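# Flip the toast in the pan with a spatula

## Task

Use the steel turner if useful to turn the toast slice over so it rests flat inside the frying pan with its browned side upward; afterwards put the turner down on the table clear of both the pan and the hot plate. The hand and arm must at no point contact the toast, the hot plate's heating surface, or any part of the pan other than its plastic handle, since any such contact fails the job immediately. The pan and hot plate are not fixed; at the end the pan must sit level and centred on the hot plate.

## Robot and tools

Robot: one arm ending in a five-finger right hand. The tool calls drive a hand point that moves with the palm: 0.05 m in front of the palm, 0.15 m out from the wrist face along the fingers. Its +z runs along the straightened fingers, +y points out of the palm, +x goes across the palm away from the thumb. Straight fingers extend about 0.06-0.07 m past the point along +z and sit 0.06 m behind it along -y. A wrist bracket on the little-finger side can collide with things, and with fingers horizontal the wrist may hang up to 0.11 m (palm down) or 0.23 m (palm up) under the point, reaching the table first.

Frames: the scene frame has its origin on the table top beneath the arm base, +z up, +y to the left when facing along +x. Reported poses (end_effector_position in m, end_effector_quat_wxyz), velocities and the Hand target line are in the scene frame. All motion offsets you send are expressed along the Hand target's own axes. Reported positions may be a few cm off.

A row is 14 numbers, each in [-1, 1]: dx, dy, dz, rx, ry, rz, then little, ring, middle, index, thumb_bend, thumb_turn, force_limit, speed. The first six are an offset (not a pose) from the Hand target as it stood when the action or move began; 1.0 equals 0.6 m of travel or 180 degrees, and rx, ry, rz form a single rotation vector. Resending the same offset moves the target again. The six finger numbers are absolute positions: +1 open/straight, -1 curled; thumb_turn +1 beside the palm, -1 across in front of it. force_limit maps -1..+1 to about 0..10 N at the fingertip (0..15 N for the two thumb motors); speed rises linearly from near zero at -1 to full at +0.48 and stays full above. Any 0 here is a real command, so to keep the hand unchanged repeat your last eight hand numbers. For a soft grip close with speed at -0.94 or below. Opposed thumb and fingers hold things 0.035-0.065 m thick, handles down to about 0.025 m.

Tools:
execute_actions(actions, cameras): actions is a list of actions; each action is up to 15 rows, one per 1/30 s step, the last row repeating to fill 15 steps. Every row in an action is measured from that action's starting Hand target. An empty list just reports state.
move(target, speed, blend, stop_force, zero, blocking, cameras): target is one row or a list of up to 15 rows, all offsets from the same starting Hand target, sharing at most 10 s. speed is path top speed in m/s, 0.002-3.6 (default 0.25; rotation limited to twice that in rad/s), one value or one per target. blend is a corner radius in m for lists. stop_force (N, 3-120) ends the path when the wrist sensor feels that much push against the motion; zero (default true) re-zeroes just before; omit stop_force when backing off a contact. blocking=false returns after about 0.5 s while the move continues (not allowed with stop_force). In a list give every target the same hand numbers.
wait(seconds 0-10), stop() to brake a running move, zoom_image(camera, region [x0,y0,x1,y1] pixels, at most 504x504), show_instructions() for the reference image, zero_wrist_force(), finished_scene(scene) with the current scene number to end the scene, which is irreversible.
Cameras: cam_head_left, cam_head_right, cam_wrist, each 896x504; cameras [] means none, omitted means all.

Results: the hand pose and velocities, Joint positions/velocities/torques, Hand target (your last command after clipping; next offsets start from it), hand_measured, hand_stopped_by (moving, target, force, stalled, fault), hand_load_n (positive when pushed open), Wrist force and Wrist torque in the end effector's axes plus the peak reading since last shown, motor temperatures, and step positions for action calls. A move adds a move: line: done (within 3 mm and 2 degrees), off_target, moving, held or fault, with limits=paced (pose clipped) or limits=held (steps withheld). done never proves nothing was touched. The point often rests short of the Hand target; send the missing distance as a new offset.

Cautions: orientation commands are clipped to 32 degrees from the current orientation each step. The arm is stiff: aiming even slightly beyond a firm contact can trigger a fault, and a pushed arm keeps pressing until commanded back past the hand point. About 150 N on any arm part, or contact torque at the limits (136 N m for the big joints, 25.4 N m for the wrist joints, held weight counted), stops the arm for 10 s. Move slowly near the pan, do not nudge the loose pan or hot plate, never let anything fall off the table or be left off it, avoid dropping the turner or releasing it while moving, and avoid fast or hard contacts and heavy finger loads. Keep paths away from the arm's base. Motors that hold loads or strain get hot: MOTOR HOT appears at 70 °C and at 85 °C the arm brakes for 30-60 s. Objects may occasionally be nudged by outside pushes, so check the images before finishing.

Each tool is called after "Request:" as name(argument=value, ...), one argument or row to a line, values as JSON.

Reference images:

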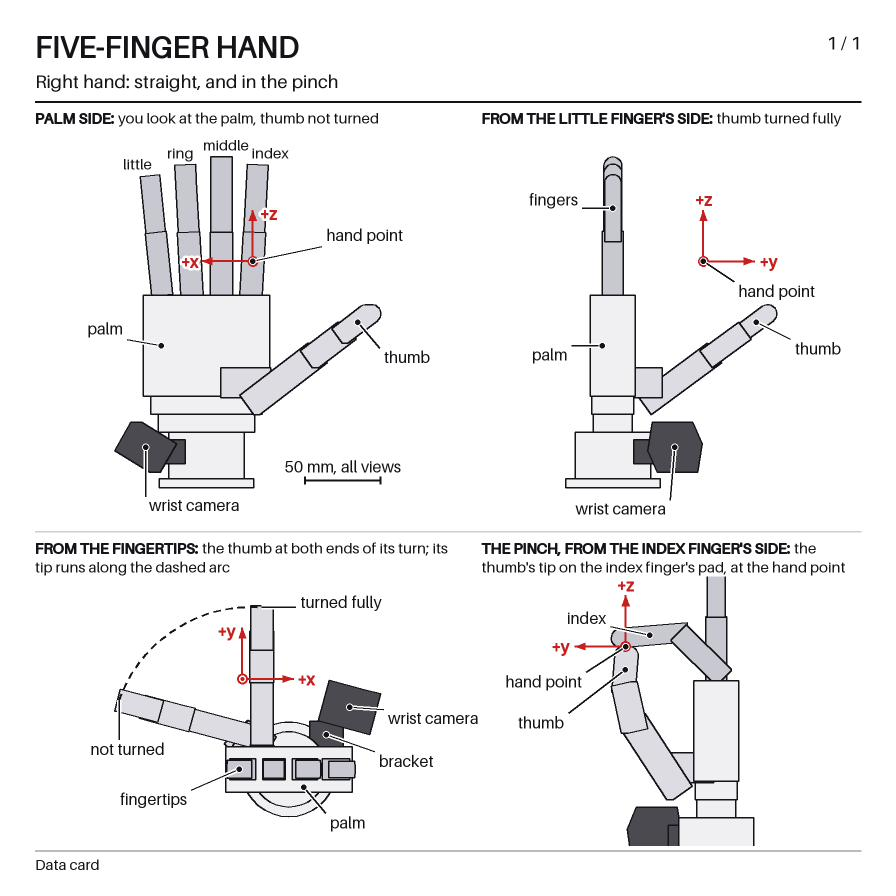

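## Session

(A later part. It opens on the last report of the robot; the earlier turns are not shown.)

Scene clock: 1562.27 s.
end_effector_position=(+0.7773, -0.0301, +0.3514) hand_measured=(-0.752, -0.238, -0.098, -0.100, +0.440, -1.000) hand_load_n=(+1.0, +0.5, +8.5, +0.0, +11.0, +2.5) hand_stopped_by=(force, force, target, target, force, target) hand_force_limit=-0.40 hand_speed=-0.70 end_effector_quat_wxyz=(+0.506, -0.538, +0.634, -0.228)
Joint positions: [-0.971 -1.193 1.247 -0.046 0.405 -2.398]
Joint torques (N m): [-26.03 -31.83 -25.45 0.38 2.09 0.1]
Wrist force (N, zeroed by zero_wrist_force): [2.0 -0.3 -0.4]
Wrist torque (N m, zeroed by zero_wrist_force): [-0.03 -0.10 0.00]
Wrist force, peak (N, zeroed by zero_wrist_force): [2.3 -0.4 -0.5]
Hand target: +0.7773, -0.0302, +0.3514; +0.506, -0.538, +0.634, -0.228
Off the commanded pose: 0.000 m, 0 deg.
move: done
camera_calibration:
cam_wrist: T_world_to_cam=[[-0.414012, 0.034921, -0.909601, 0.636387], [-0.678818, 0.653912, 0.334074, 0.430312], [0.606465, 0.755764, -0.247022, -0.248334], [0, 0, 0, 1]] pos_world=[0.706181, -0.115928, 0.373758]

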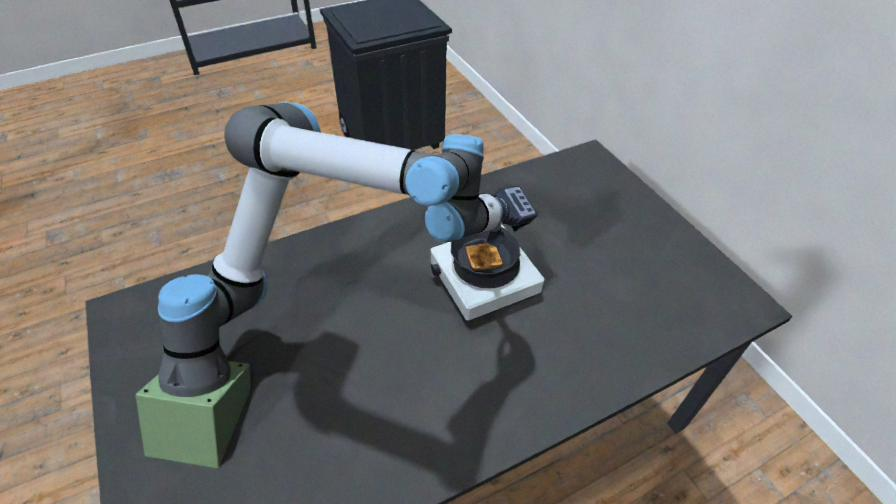

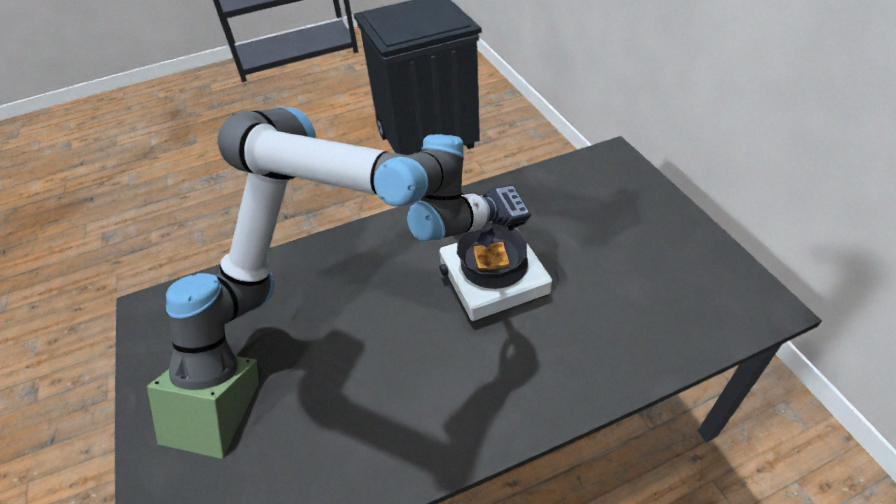

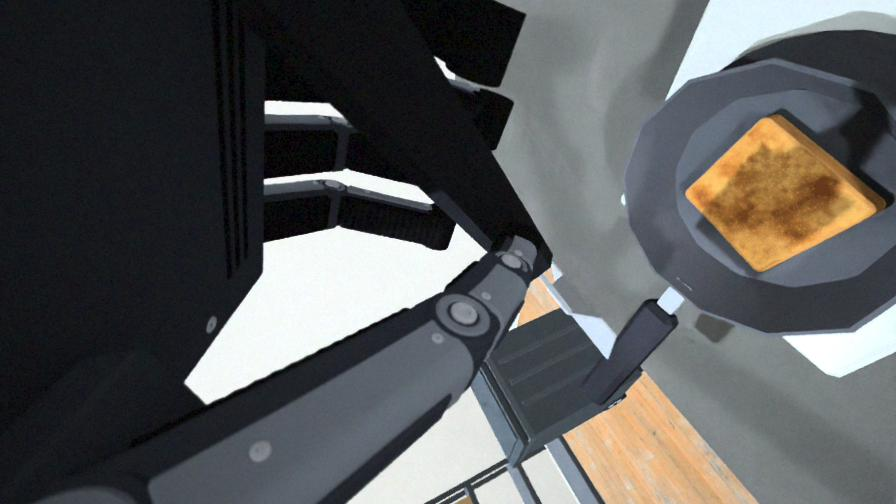

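Request:
move(
  target=[
    [-0.03311, -0.06952, -0.03184, 0, 0, 0, -0.9, -0.9, -0.1, -0.1, 0.0, -1, -0.4, -0.7],
    [0.28975, -0.12818, -0.23928, 0, 0, 0, -0.9, -0.9, -0.1, -0.1, 0.0, -1, -0.4, -0.7],
  ],
  speed=0.15,
  blend=0.02,
  cameras=["cam_head_left", "cam_head_right", "cam_wrist"],
)

Request:
zoom_image(
  camera="cam_head_right",
  region=[435, 215, 555, 325],
)

Request:
zoom_image(
  camera="cam_head_left",
  region=[425, 215, 545, 325],
)

Request:
zoom_image(
  camera="cam_wrist",
  region=[440, 100, 860, 500],
)

Scene clock: 1573.40 s.
end_effector_position=(+0.7006, -0.2499, +0.4016) hand_measured=(-0.752, -0.238, -0.098, -0.100, +0.440, -1.000) hand_load_n=(+1.0, +0.5, +8.5, +0.0, +10.5, +2.5) hand_stopped_by=(force, force, target, target, force, target) hand_force_limit=-0.40 hand_speed=-0.70 end_effector_quat_wxyz=(+0.506, -0.538, +0.634, -0.228)
Joint positions: [-1.28 -0.919 0.984 -0.035 0.096 -2.421]
Joint torques (N m): [-25.33 -23.79 -24.42 1.41 0.34 -1.51]
Wrist force (N, zeroed by zero_wrist_force): [1.9 -0.3 -0.3]
Wrist torque (N m, zeroed by zero_wrist_force): [0.02 -0.09 -0.01]
Wrist force, peak (N, zeroed by zero_wrist_force): [3.7 -0.4 -1.3]
Hand target: +0.7005, -0.2500, +0.4016; +0.506, -0.538, +0.634, -0.228
Off the commanded pose: 0.000 m, 0 deg.
move: done
camera_calibration:
cam_wrist: T_world_to_cam=[[-0.413921, 0.0348915, -0.909644, 0.657883], [-0.678776, 0.654016, 0.333954, 0.505264], [0.606574, 0.755675, -0.247028, -0.0232597], [0, 0, 0, 1]] pos_world=[0.629382, -0.335828, 0.423959]

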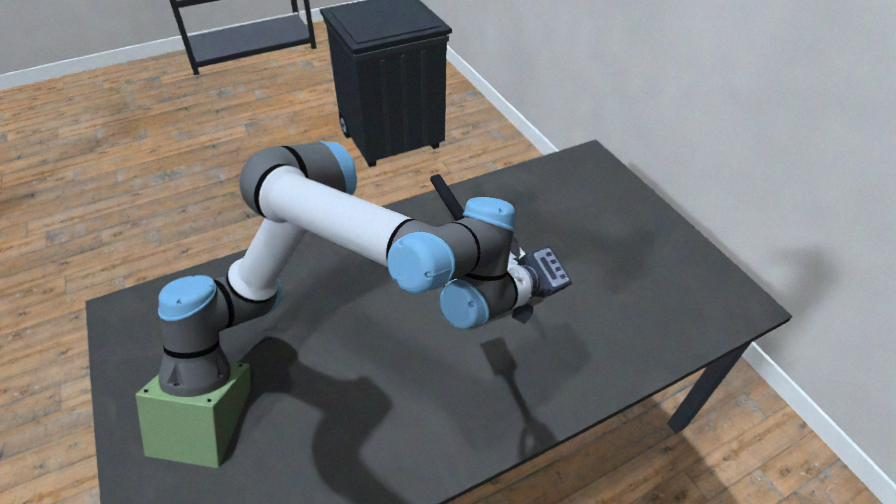

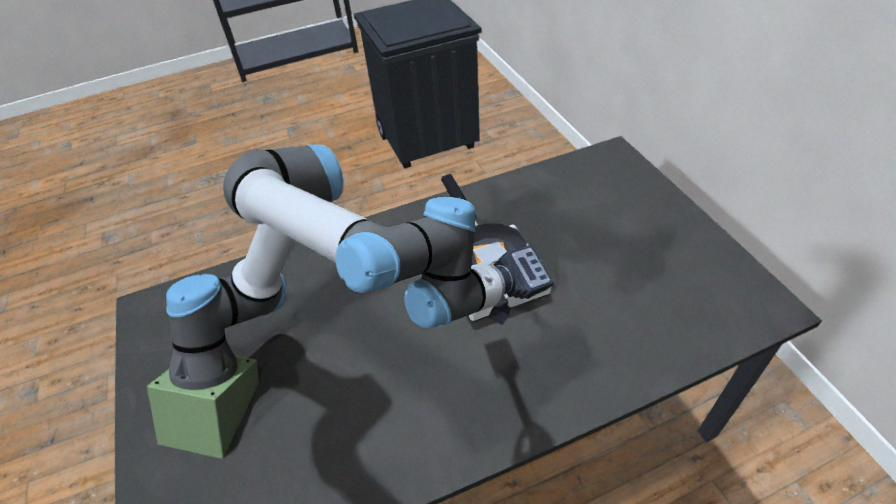

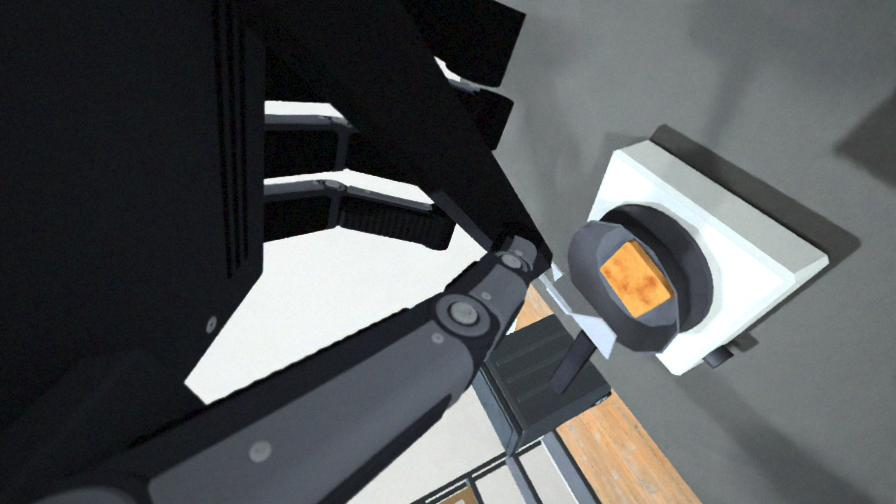

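Scaled by 4.200.

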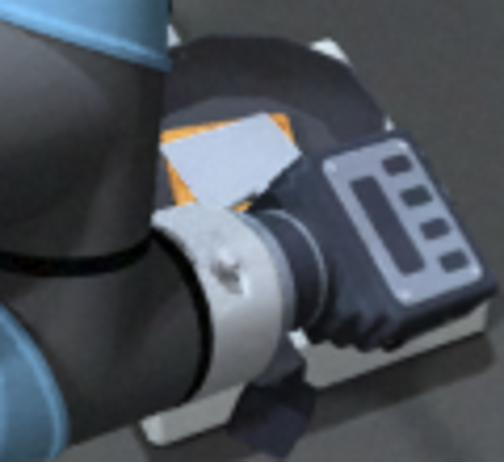

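Scaled by 4.200.

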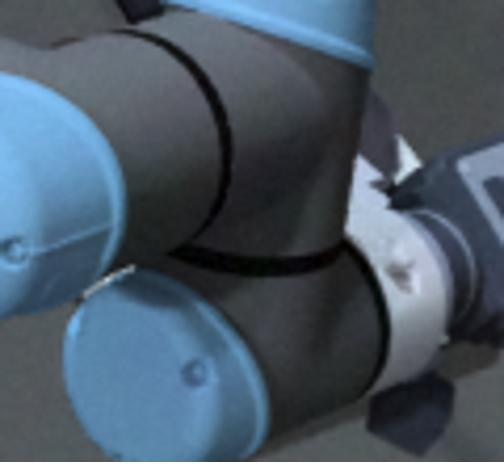

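Scaled by 1.200.

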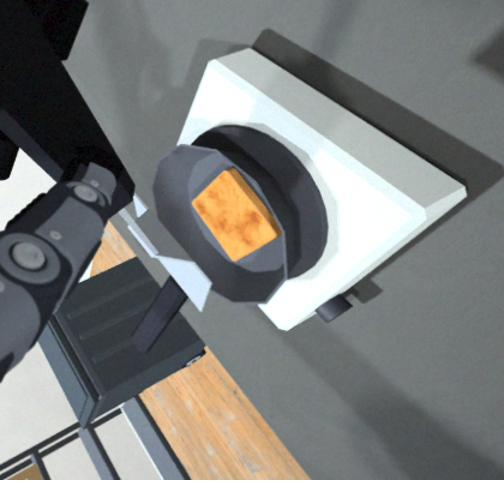

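Request:
move(
  target=[
    [0.12432, 0.17735, -0.29802, 0, 0, 0, -0.9, -0.9, -0.1, -0.1, 0.0, -1, -0.4, -0.7],
  ],
  speed=0.18,
  cameras=["cam_head_left", "cam_head_right", "cam_wrist"],
)

Request:
zoom_image(
  camera="cam_head_right",
  region=[435, 215, 555, 325],
)

Request:
zoom_image(
  camera="cam_head_left",
  region=[425, 215, 545, 325],
)

Scene clock: 1579.97 s.
end_effector_position=(+0.5007, -0.3300, +0.3518) hand_measured=(-0.752, -0.238, -0.098, -0.100, +0.440, -1.000) hand_load_n=(+1.0, +0.5, +8.5, +0.0, +11.0, +2.5) hand_stopped_by=(force, force, target, target, force, target) hand_force_limit=-0.40 hand_speed=-0.70 end_effector_quat_wxyz=(+0.506, -0.538, +0.634, -0.228) end_effector_velocity=(+0.000, +0.000, +0.000) end_effector_angular_velocity=(-0.003, -0.001, +0.001)
Joint positions: [-1.57 -0.968 1.405 -0.452 -0.194 -2.376]
Joint velocities: [-0.001 0 0 0.002 -0.001 -0.005]
Joint torques (N m): [-26.22 -21.27 -26.78 2.11 -0.2 -1.83]
Wrist force (N, zeroed by zero_wrist_force): [1.5 -0.5 -0.6]
Wrist torque (N m, zeroed by zero_wrist_force): [-0.02 0.06 -0.03]
Wrist force, peak (N, zeroed by zero_wrist_force): [2.2 0.3 -2.0]
Hand target: +0.5006, -0.3301, +0.3517; +0.506, -0.538, +0.634, -0.228
Off the commanded pose: 0.000 m, 0 deg.
move: done
camera_calibration:
cam_wrist: T_world_to_cam=[[-0.413984, 0.0350106, -0.909611, 0.532737], [-0.678681, 0.654062, 0.334058, 0.438536], [0.606637, 0.75563, -0.24701, 0.146034], [0, 0, 0, 1]] pos_world=[0.429581, -0.415829, 0.374158]

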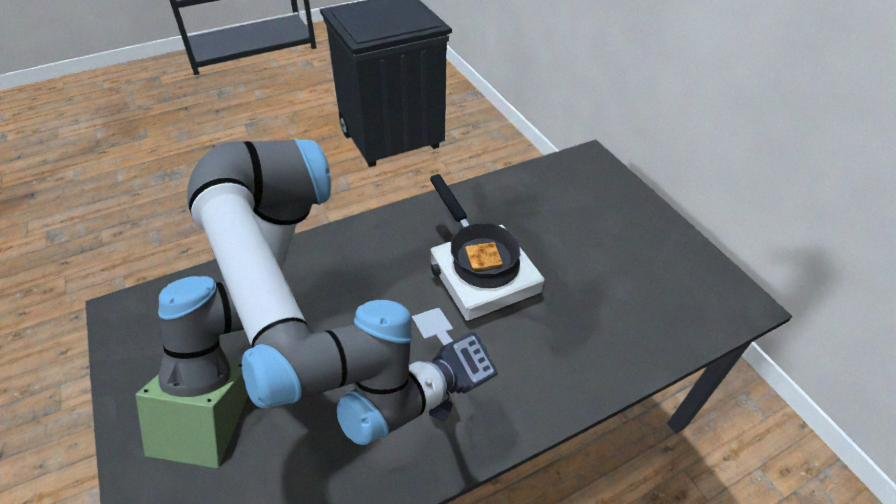

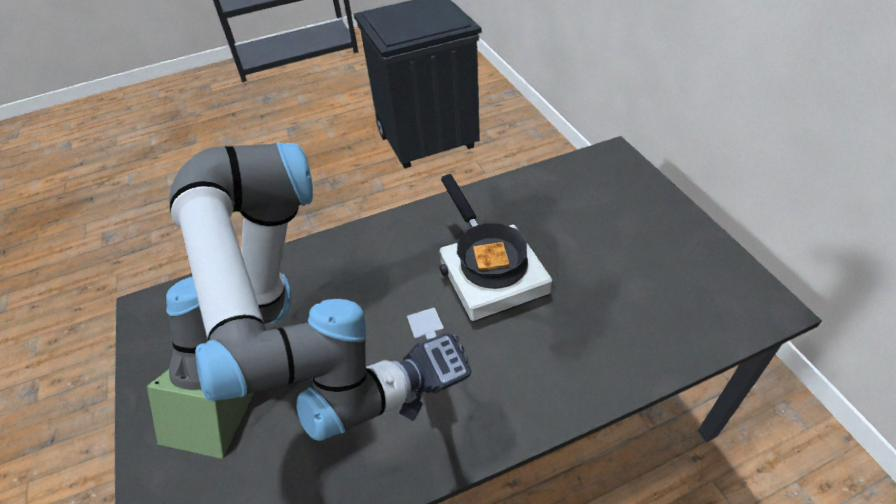

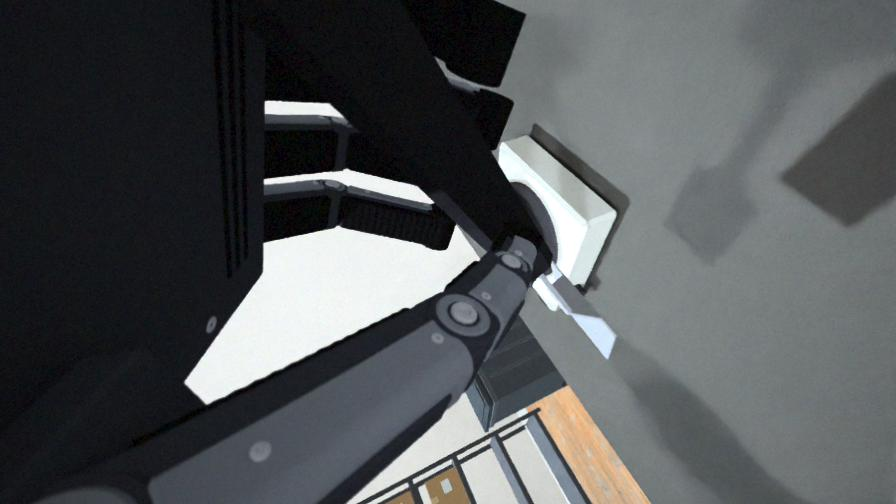

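Scaled by 4.200.

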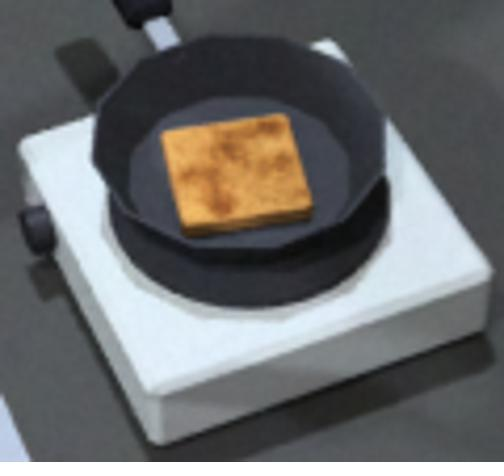

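Scaled by 4.200.

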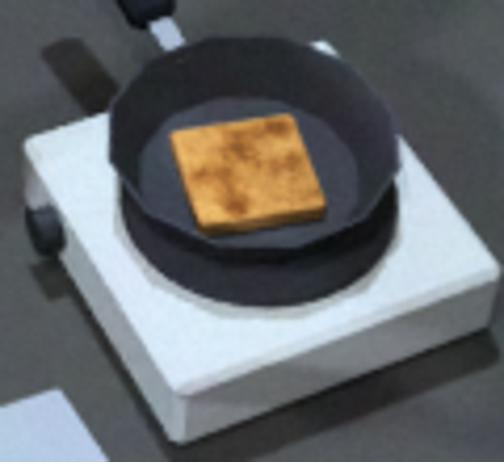

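Request:
zoom_image(
  camera="cam_head_left",
  region=[415, 165, 485, 235],
)

Request:
zoom_image(
  camera="cam_head_right",
  region=[430, 165, 500, 235],
)

Request:
zoom_image(
  camera="cam_head_right",
  region=[430, 215, 560, 325],
)

Scaled by 7.200.

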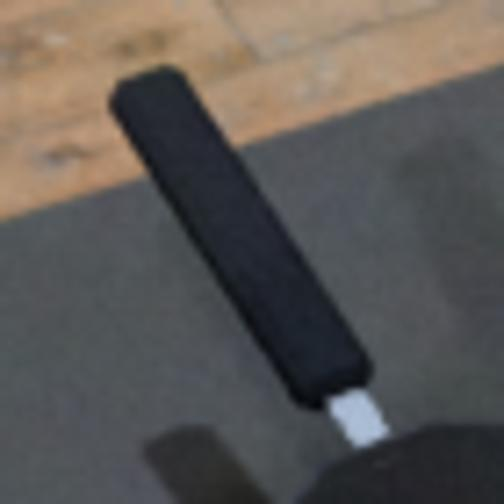

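Scaled by 7.200.

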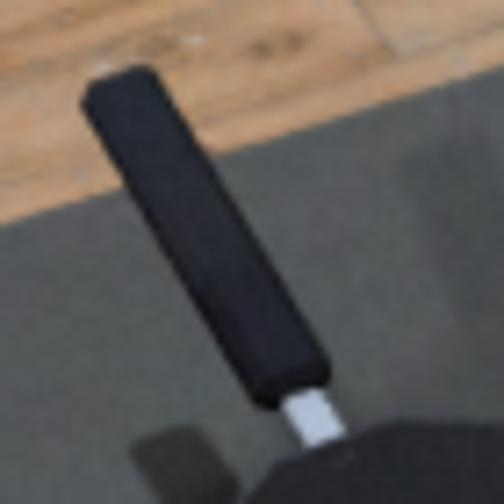

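Scaled by 3.877.

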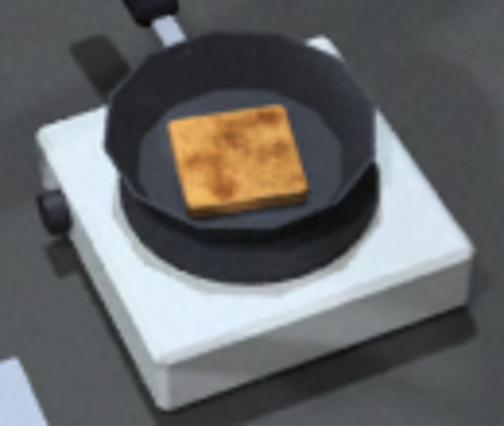

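Request:
move(
  target=[
    [-0.40267, -0.1695, 0.14183, -0.01545, -0.03244, -0.01486, -0.9, -0.9, -0.1, -0.1, 0.0, -1, -0.4, -0.7],
  ],
  speed=0.2,
  cameras=[],
)

Request:
move(
  target=[
    [-0.53267, 0.12883, 0.52317, -0.05173, 0.1573, -0.28923, -0.9, -0.9, -0.1, -0.1, 0.0, -1, -0.4, -0.7],
    [-0.69783, 0.17683, 0.58983, -0.05173, 0.1573, -0.28923, -0.9, -0.9, -0.1, -0.1, 0.0, -1, -0.4, -0.7],
  ],
  speed=[0.2, 0.12],
  blend=0.02,
  cameras=["cam_head_left", "cam_head_right", "cam_wrist"],
)

Scene clock: 1665.43 s.
end_effector_position=(+0.5999, -0.1200, +0.4998) hand_measured=(-0.752, -0.238, -0.098, -0.100, +0.440, -1.000) hand_load_n=(+1.0, +0.5, +8.5, +0.0, +10.5, +2.5) hand_stopped_by=(force, force, target, target, force, target) hand_force_limit=-0.40 hand_speed=-0.70 end_effector_quat_wxyz=(-0.519, +0.576, -0.600, +0.197) end_effector_velocity=(+0.000, +0.000, +0.000) end_effector_angular_velocity=(+0.002, +0.002, -0.001)
Joint positions: [-1.423 -1.206 1.157 0.232 -0.158 -2.62]
Joint velocities: [0 0 -0.001 -0.004 0 0.008]
Joint torques (N m): [-19.32 -28.53 -17.05 -1.88 -0.87 2.48]
Wrist force (N, zeroed by zero_wrist_force): [1.6 -0.3 -0.6]
Wrist torque (N m, zeroed by zero_wrist_force): [0.02 0.00 -0.01]
Wrist force, peak (N, zeroed by zero_wrist_force): [3.3 0.3 -1.2]
Hand target: +0.5999, -0.1199, +0.4998; -0.519, +0.576, -0.600, +0.197
Off the commanded pose: 0.000 m, 0 deg.
move: done
No camera images: "cameras" was empty.

Scene clock: 1669.43 s.
end_effector_position=(+0.7636, +0.4099, +0.4413) hand_measured=(-0.752, -0.238, -0.098, -0.100, +0.440, -1.000) hand_load_n=(+1.0, +0.5, +8.0, +0.0, +10.0, +3.5) hand_stopped_by=(force, force, target, target, force, target) hand_force_limit=-0.40 hand_speed=-0.70 end_effector_quat_wxyz=(-0.207, +0.742, -0.392, +0.502)
Joint positions: [-0.027 -1.047 0.035 1.167 1.659 -3.389]
Joint torques (N m): [-2.44 -37.35 -17.09 1.05 0.43 -2.28]
Wrist force (N, zeroed by zero_wrist_force): [-2.1 -0.3 -0.6]
Wrist torque (N m, zeroed by zero_wrist_force): [0.05 0.16 -0.01]
Wrist force, peak (N, zeroed by zero_wrist_force): [-3.5 -1.1 -0.9]
Hand target: +0.7644, +0.4105, +0.4419; -0.178, +0.753, -0.408, +0.485
Off the commanded pose: 0.001 m, 4 deg.
elbow stopped short: the move would have taken joint 3 (elbow) straighter than the controller allows.
move: off_target
camera_calibration:
cam_wrist: T_world_to_cam=[[-0.311976, -0.809284, -0.497725, 0.783457], [-0.748107, 0.532178, -0.396387, 0.528499], [0.585668, 0.248689, -0.771458, -0.0951047], [0, 0, 0, 1]] pos_world=[0.695493, 0.376436, 0.526067]

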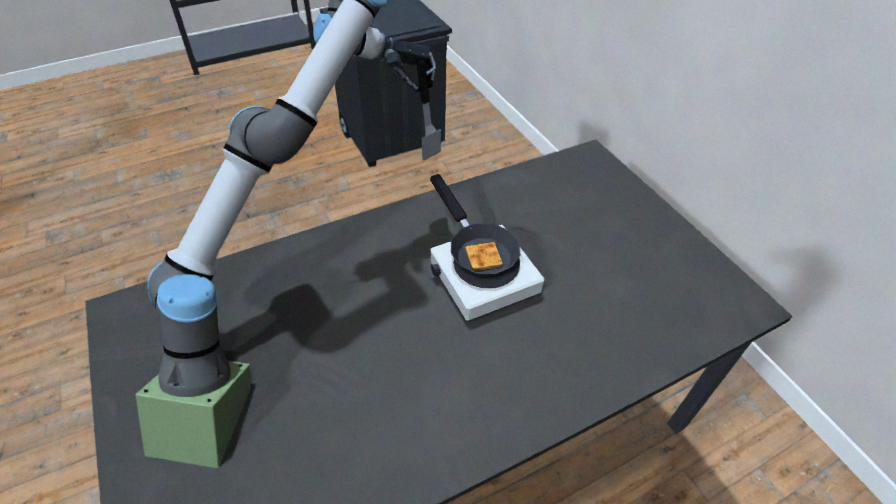

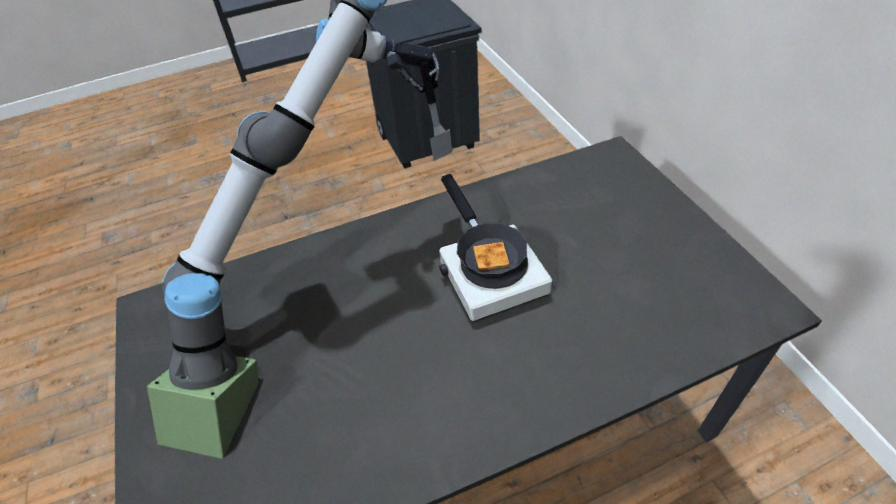

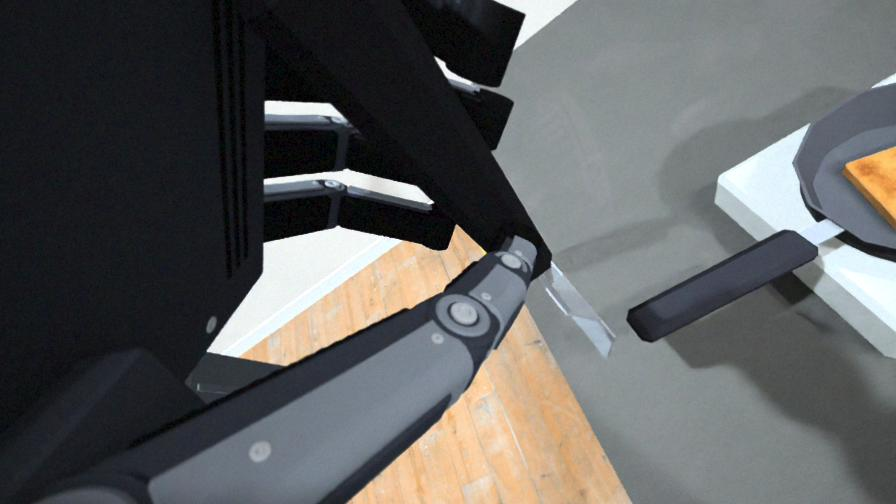

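Request:
move(
  target=[
    [-0.06827, 0.07745, 0.05448, 0, 0, 0, -0.9, -0.9, -0.1, -0.1, 0.0, -1, -0.4, -0.7],
  ],
  speed=0.08,
  cameras=["cam_head_left", "cam_head_right", "cam_wrist"],
)

Request:
zoom_image(
  camera="cam_head_right",
  region=[400, 115, 500, 215],
)

Request:
zoom_image(
  camera="cam_wrist",
  region=[490, 200, 730, 440],
)

Scene clock: 1677.83 s.
end_effector_position=(+0.7645, +0.4106, +0.3718) hand_measured=(-0.752, -0.238, -0.098, -0.100, +0.440, -1.000) hand_load_n=(+1.5, +0.0, +8.5, +0.0, +10.0, +3.5) hand_stopped_by=(force, force, target, target, force, target) hand_force_limit=-0.40 hand_speed=-0.70 end_effector_quat_wxyz=(-0.178, +0.753, -0.408, +0.485) end_effector_velocity=(+0.000, +0.001, +0.003) end_effector_angular_velocity=(+0.002, -0.004, +0.002)
Joint positions: [0.037 -1.105 0.324 1.016 1.733 -3.374]
Joint velocities: [-0.002 0 -0.006 0.002 -0.003 0]
Joint torques (N m): [-15.41 -60.93 -24.73 2.2 0.08 -1.43]
Wrist force (N, zeroed by zero_wrist_force): [-2.1 -1.0 -1.3]
Wrist torque (N m, zeroed by zero_wrist_force): [0.01 0.18 -0.03]
Wrist force, peak (N, zeroed by zero_wrist_force): [-2.5 -0.9 -1.3]
Hand target: +0.7644, +0.4105, +0.3719; -0.178, +0.753, -0.408, +0.485
Off the commanded pose: 0.000 m, 0 deg.
move: done
camera_calibration:
cam_wrist: T_world_to_cam=[[-0.373548, -0.80526, -0.460455, 0.781327], [-0.752947, 0.553141, -0.356519, 0.481459], [0.541787, 0.213521, -0.812943, -0.0861217], [0, 0, 0, 1]] pos_world=[0.701036, 0.381246, 0.461403]

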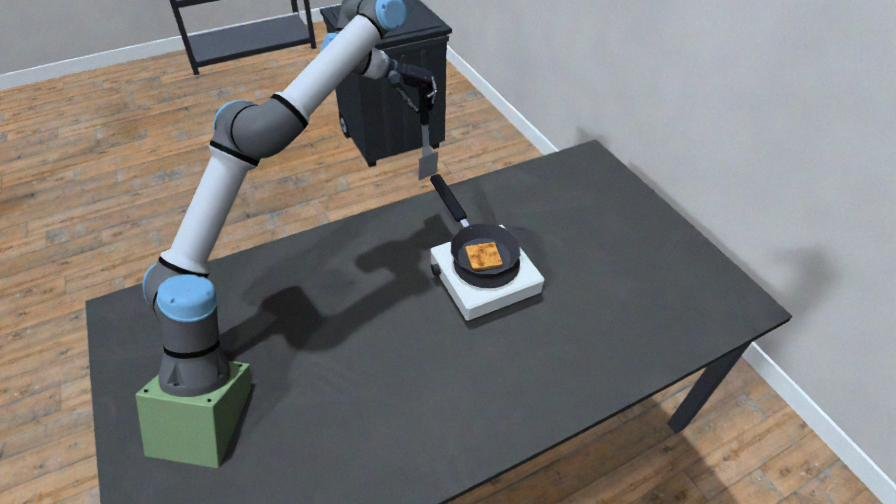

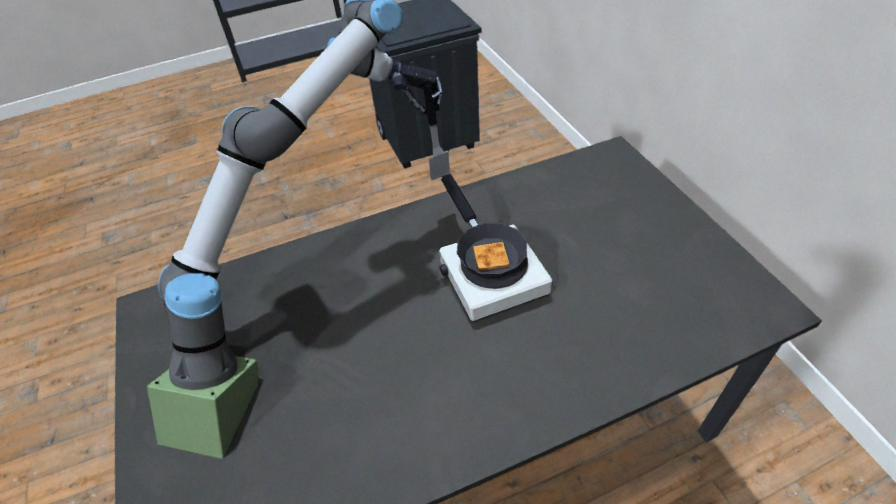

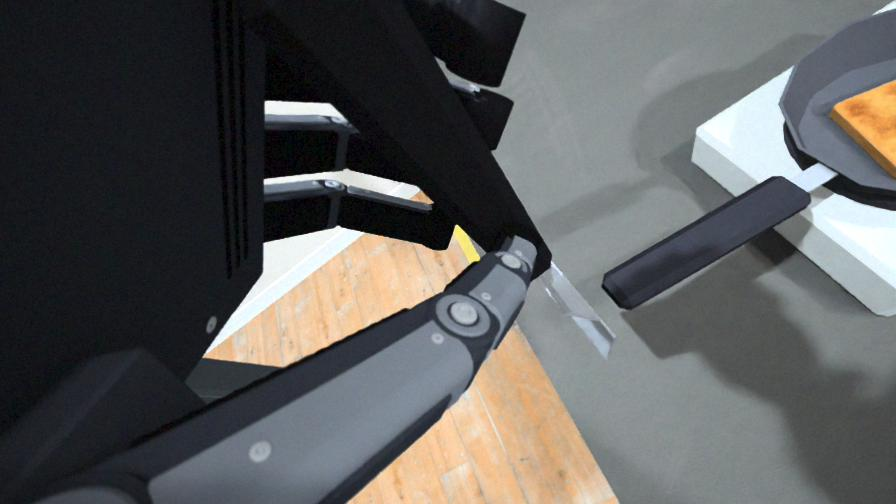

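Scaled by 5.040.

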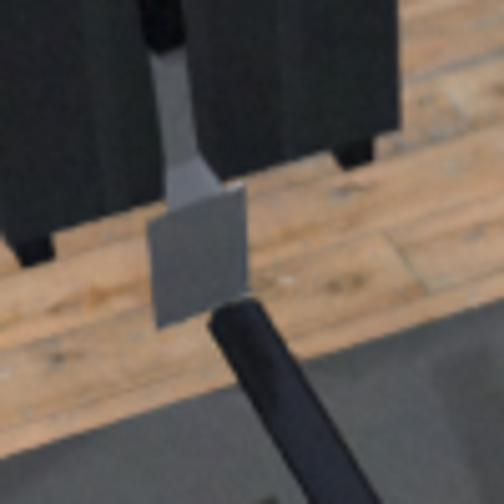

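Scaled by 2.100.

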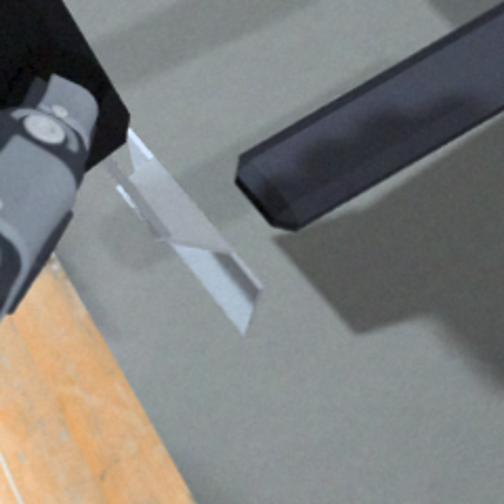

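Request:
move(
  target=[
    [0.03981, 0.02903, 0.00867, 0, 0, 0, -0.9, -0.9, -0.1, -0.1, 0.0, -1, -0.4, -0.7],
  ],
  speed=0.04,
  cameras=["cam_head_left", "cam_head_right", "cam_wrist"],
)

Request:
zoom_image(
  camera="cam_head_right",
  region=[400, 115, 500, 215],
)

Request:
zoom_image(
  camera="cam_wrist",
  region=[490, 200, 730, 440],
)

Scene clock: 1684.90 s.
end_effector_position=(+0.7660, +0.3806, +0.3720) hand_measured=(-0.752, -0.238, -0.098, -0.100, +0.440, -1.000) hand_load_n=(+1.0, +0.5, +8.5, +0.0, +10.5, +3.5) hand_stopped_by=(force, force, target, target, force, target) hand_force_limit=-0.40 hand_speed=-0.70 end_effector_quat_wxyz=(-0.178, +0.753, -0.408, +0.485)
Joint positions: [-0.026 -1.192 0.501 0.923 1.672 -3.389]
Joint torques (N m): [-1.05 -33.81 -25.29 2.51 2.46 1.24]
Wrist force (N, zeroed by zero_wrist_force): [-1.9 -0.8 -0.4]
Wrist torque (N m, zeroed by zero_wrist_force): [-0.02 0.14 0.03]
Wrist force, peak (N, zeroed by zero_wrist_force): [-2.4 -1.3 -1.3]
Hand target: +0.7660, +0.3806, +0.3719; -0.178, +0.753, -0.408, +0.485
Off the commanded pose: 0.000 m, 0 deg.
move: done
camera_calibration:
cam_wrist: T_world_to_cam=[[-0.373274, -0.805513, -0.460235, 0.757665], [-0.752984, 0.552847, -0.356896, 0.499595], [0.541924, 0.213329, -0.812902, -0.0803311], [0, 0, 0, 1]] pos_world=[0.702537, 0.351246, 0.461706]

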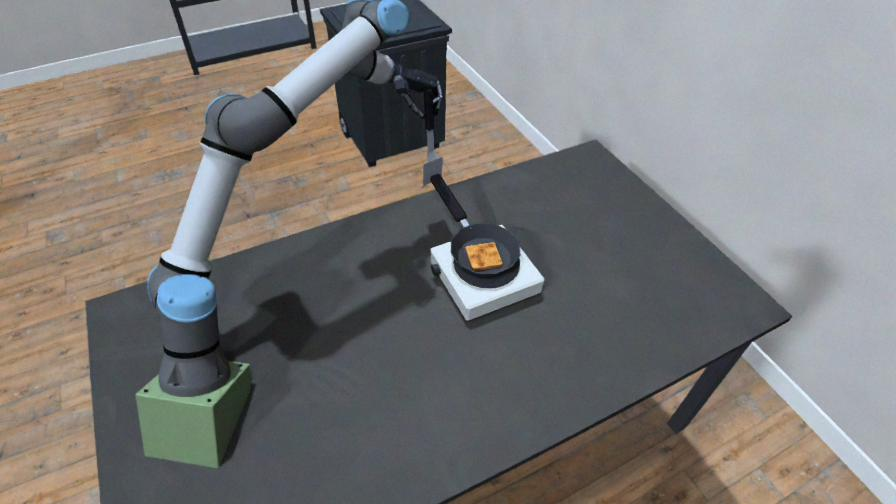

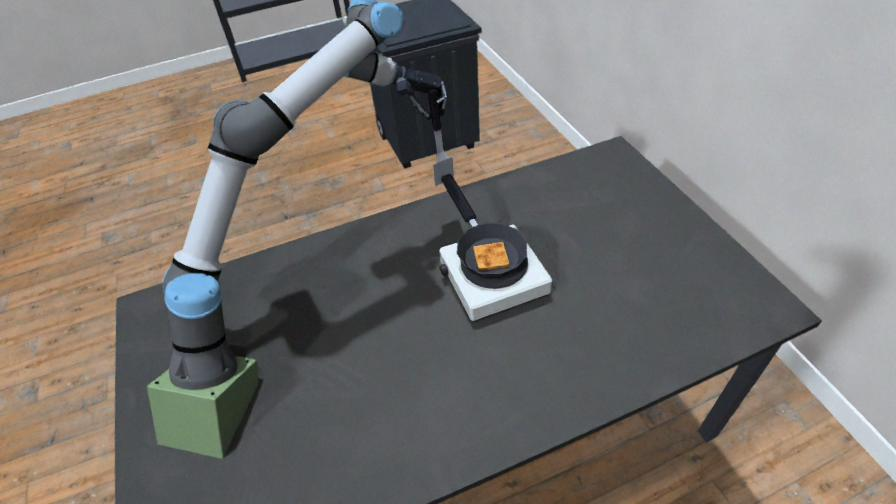

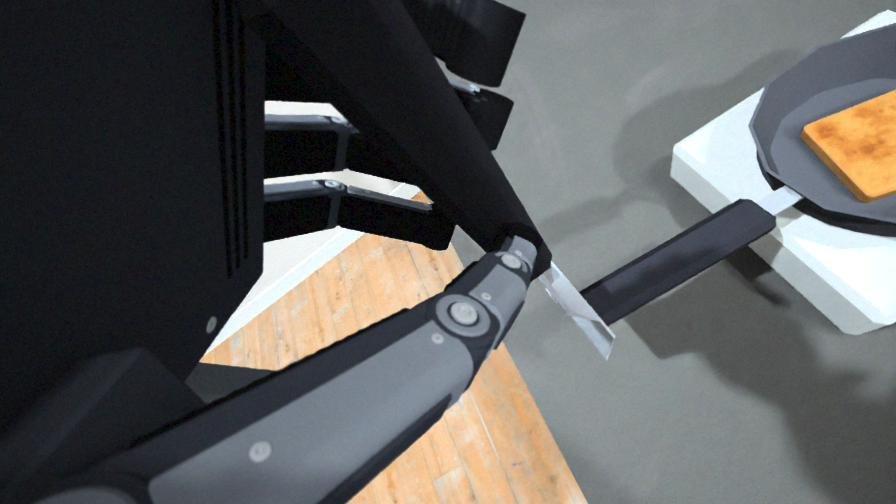

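Scaled by 5.040.

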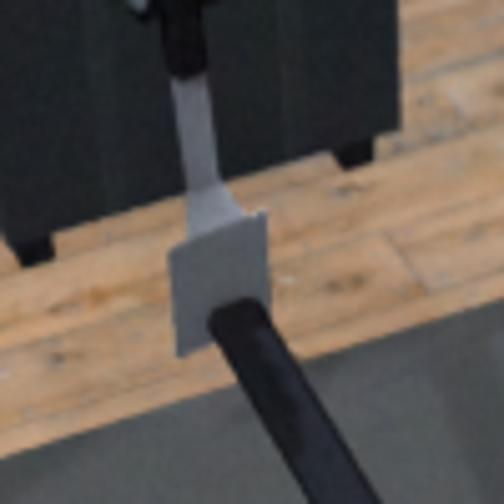

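Scaled by 2.100.

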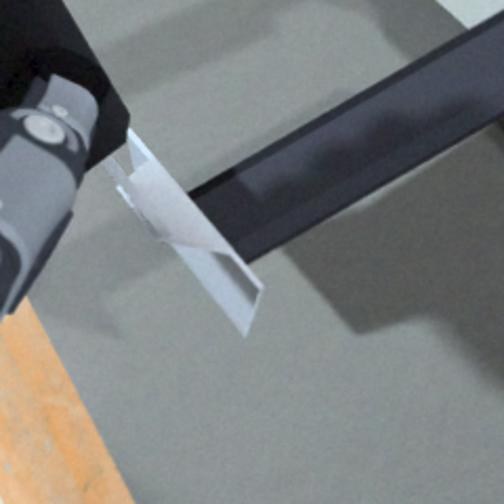

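Request:
zero_wrist_force(
)

Request:
move(
  target=[
    [0.01592, 0.01161, 0.00347, 0, 0, 0, -0.9, -0.9, -0.1, -0.1, 0.0, -1, -0.4, -0.7],
  ],
  speed=0.02,
  cameras=["cam_head_left", "cam_head_right", "cam_wrist"],
)

Request:
zoom_image(
  camera="cam_head_right",
  region=[435, 215, 555, 325],
)

Request:
zoom_image(
  camera="cam_wrist",
  region=[490, 200, 730, 440],
)

Wrist force sensor zeroed.

Scene clock: 1689.00 s.
end_effector_position=(+0.7667, +0.3686, +0.3720) hand_measured=(-0.752, -0.238, -0.098, -0.100, +0.440, -1.000) hand_load_n=(+4.0, +0.0, +8.5, +0.0, +9.0, +6.0) hand_stopped_by=(force, force, target, target, force, target) hand_force_limit=-0.40 hand_speed=-0.70 end_effector_quat_wxyz=(-0.178, +0.753, -0.408, +0.485)
Joint positions: [-0.052 -1.218 0.554 0.895 1.647 -3.395]
Joint torques (N m): [-0.86 -36.16 -21.63 1.68 2.33 -1.21]
Wrist force (N, zeroed by zero_wrist_force): [-0.9 0.0 -0.3]
Wrist torque (N m, zeroed by zero_wrist_force): [0.12 -0.19 0.32]
Wrist force, peak (N, zeroed by zero_wrist_force): [-1.6 -0.4 0.0]
Hand target: +0.7666, +0.3686, +0.3719; -0.178, +0.753, -0.408, +0.485
Off the commanded pose: 0.000 m, 0 deg.
move: done
camera_calibration:
cam_wrist: T_world_to_cam=[[-0.373323, -0.805426, -0.460346, 0.748233], [-0.752968, 0.552936, -0.356793, 0.506555], [0.541912, 0.213427, -0.812884, -0.0782115], [0, 0, 0, 1]] pos_world=[0.703137, 0.339246, 0.461605]

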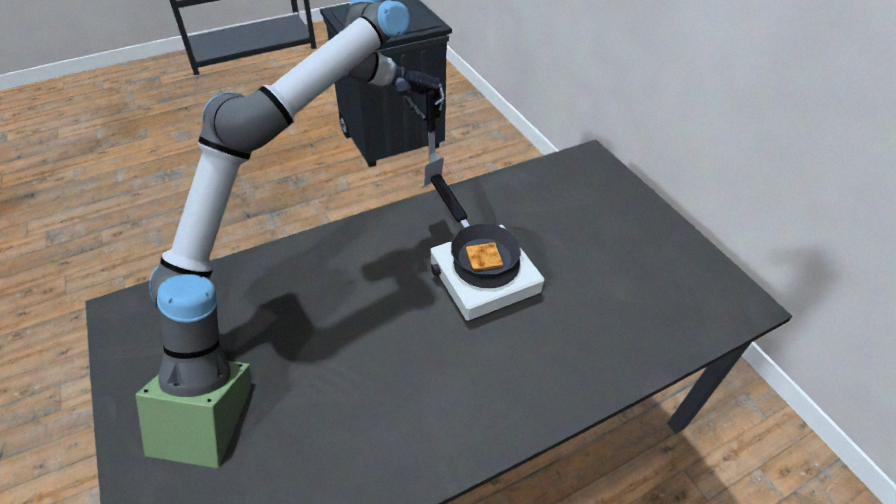

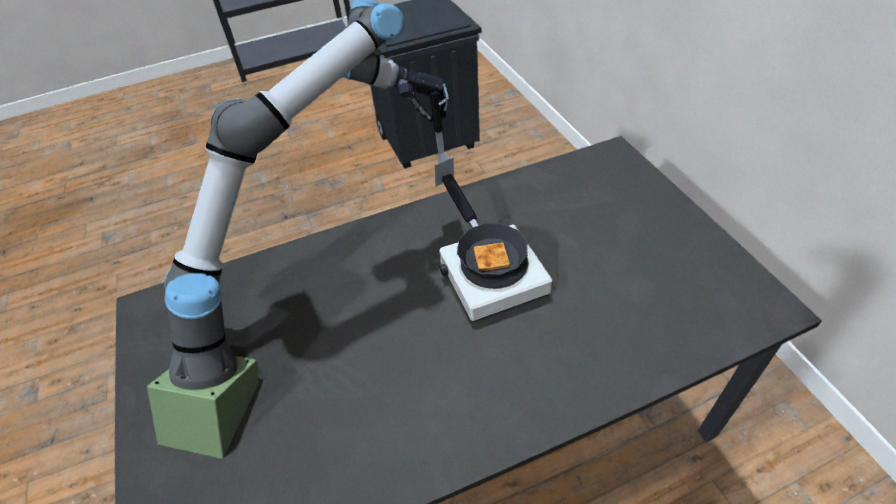

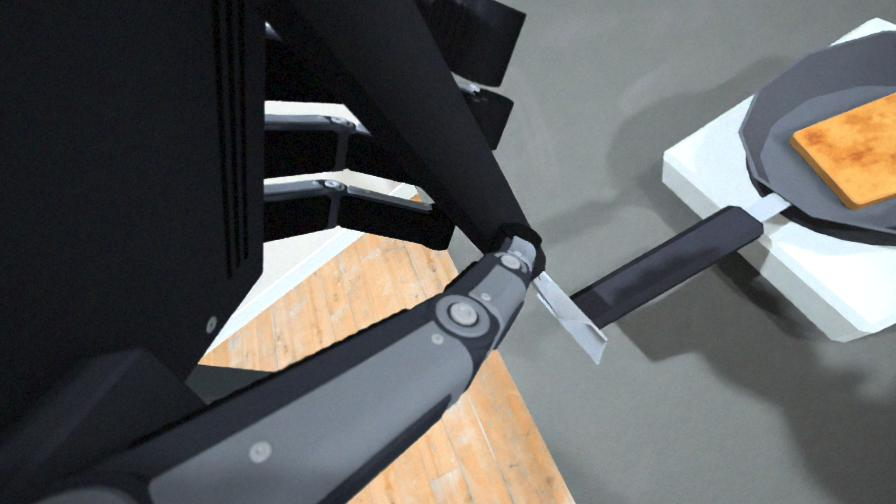

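Scaled by 4.200.

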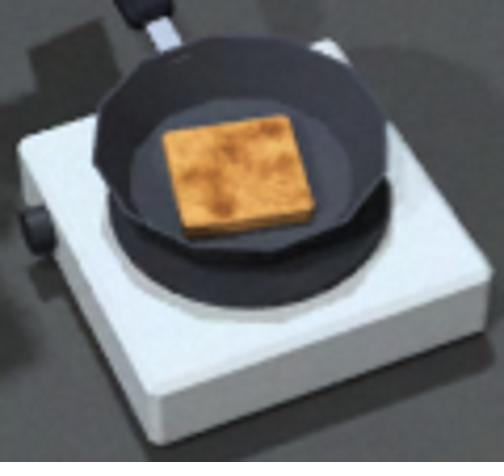

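Scaled by 2.100.

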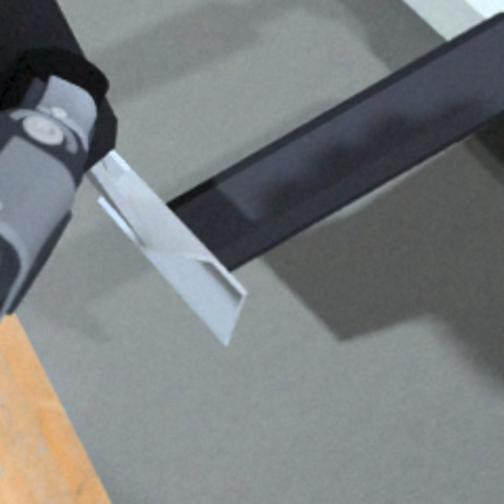

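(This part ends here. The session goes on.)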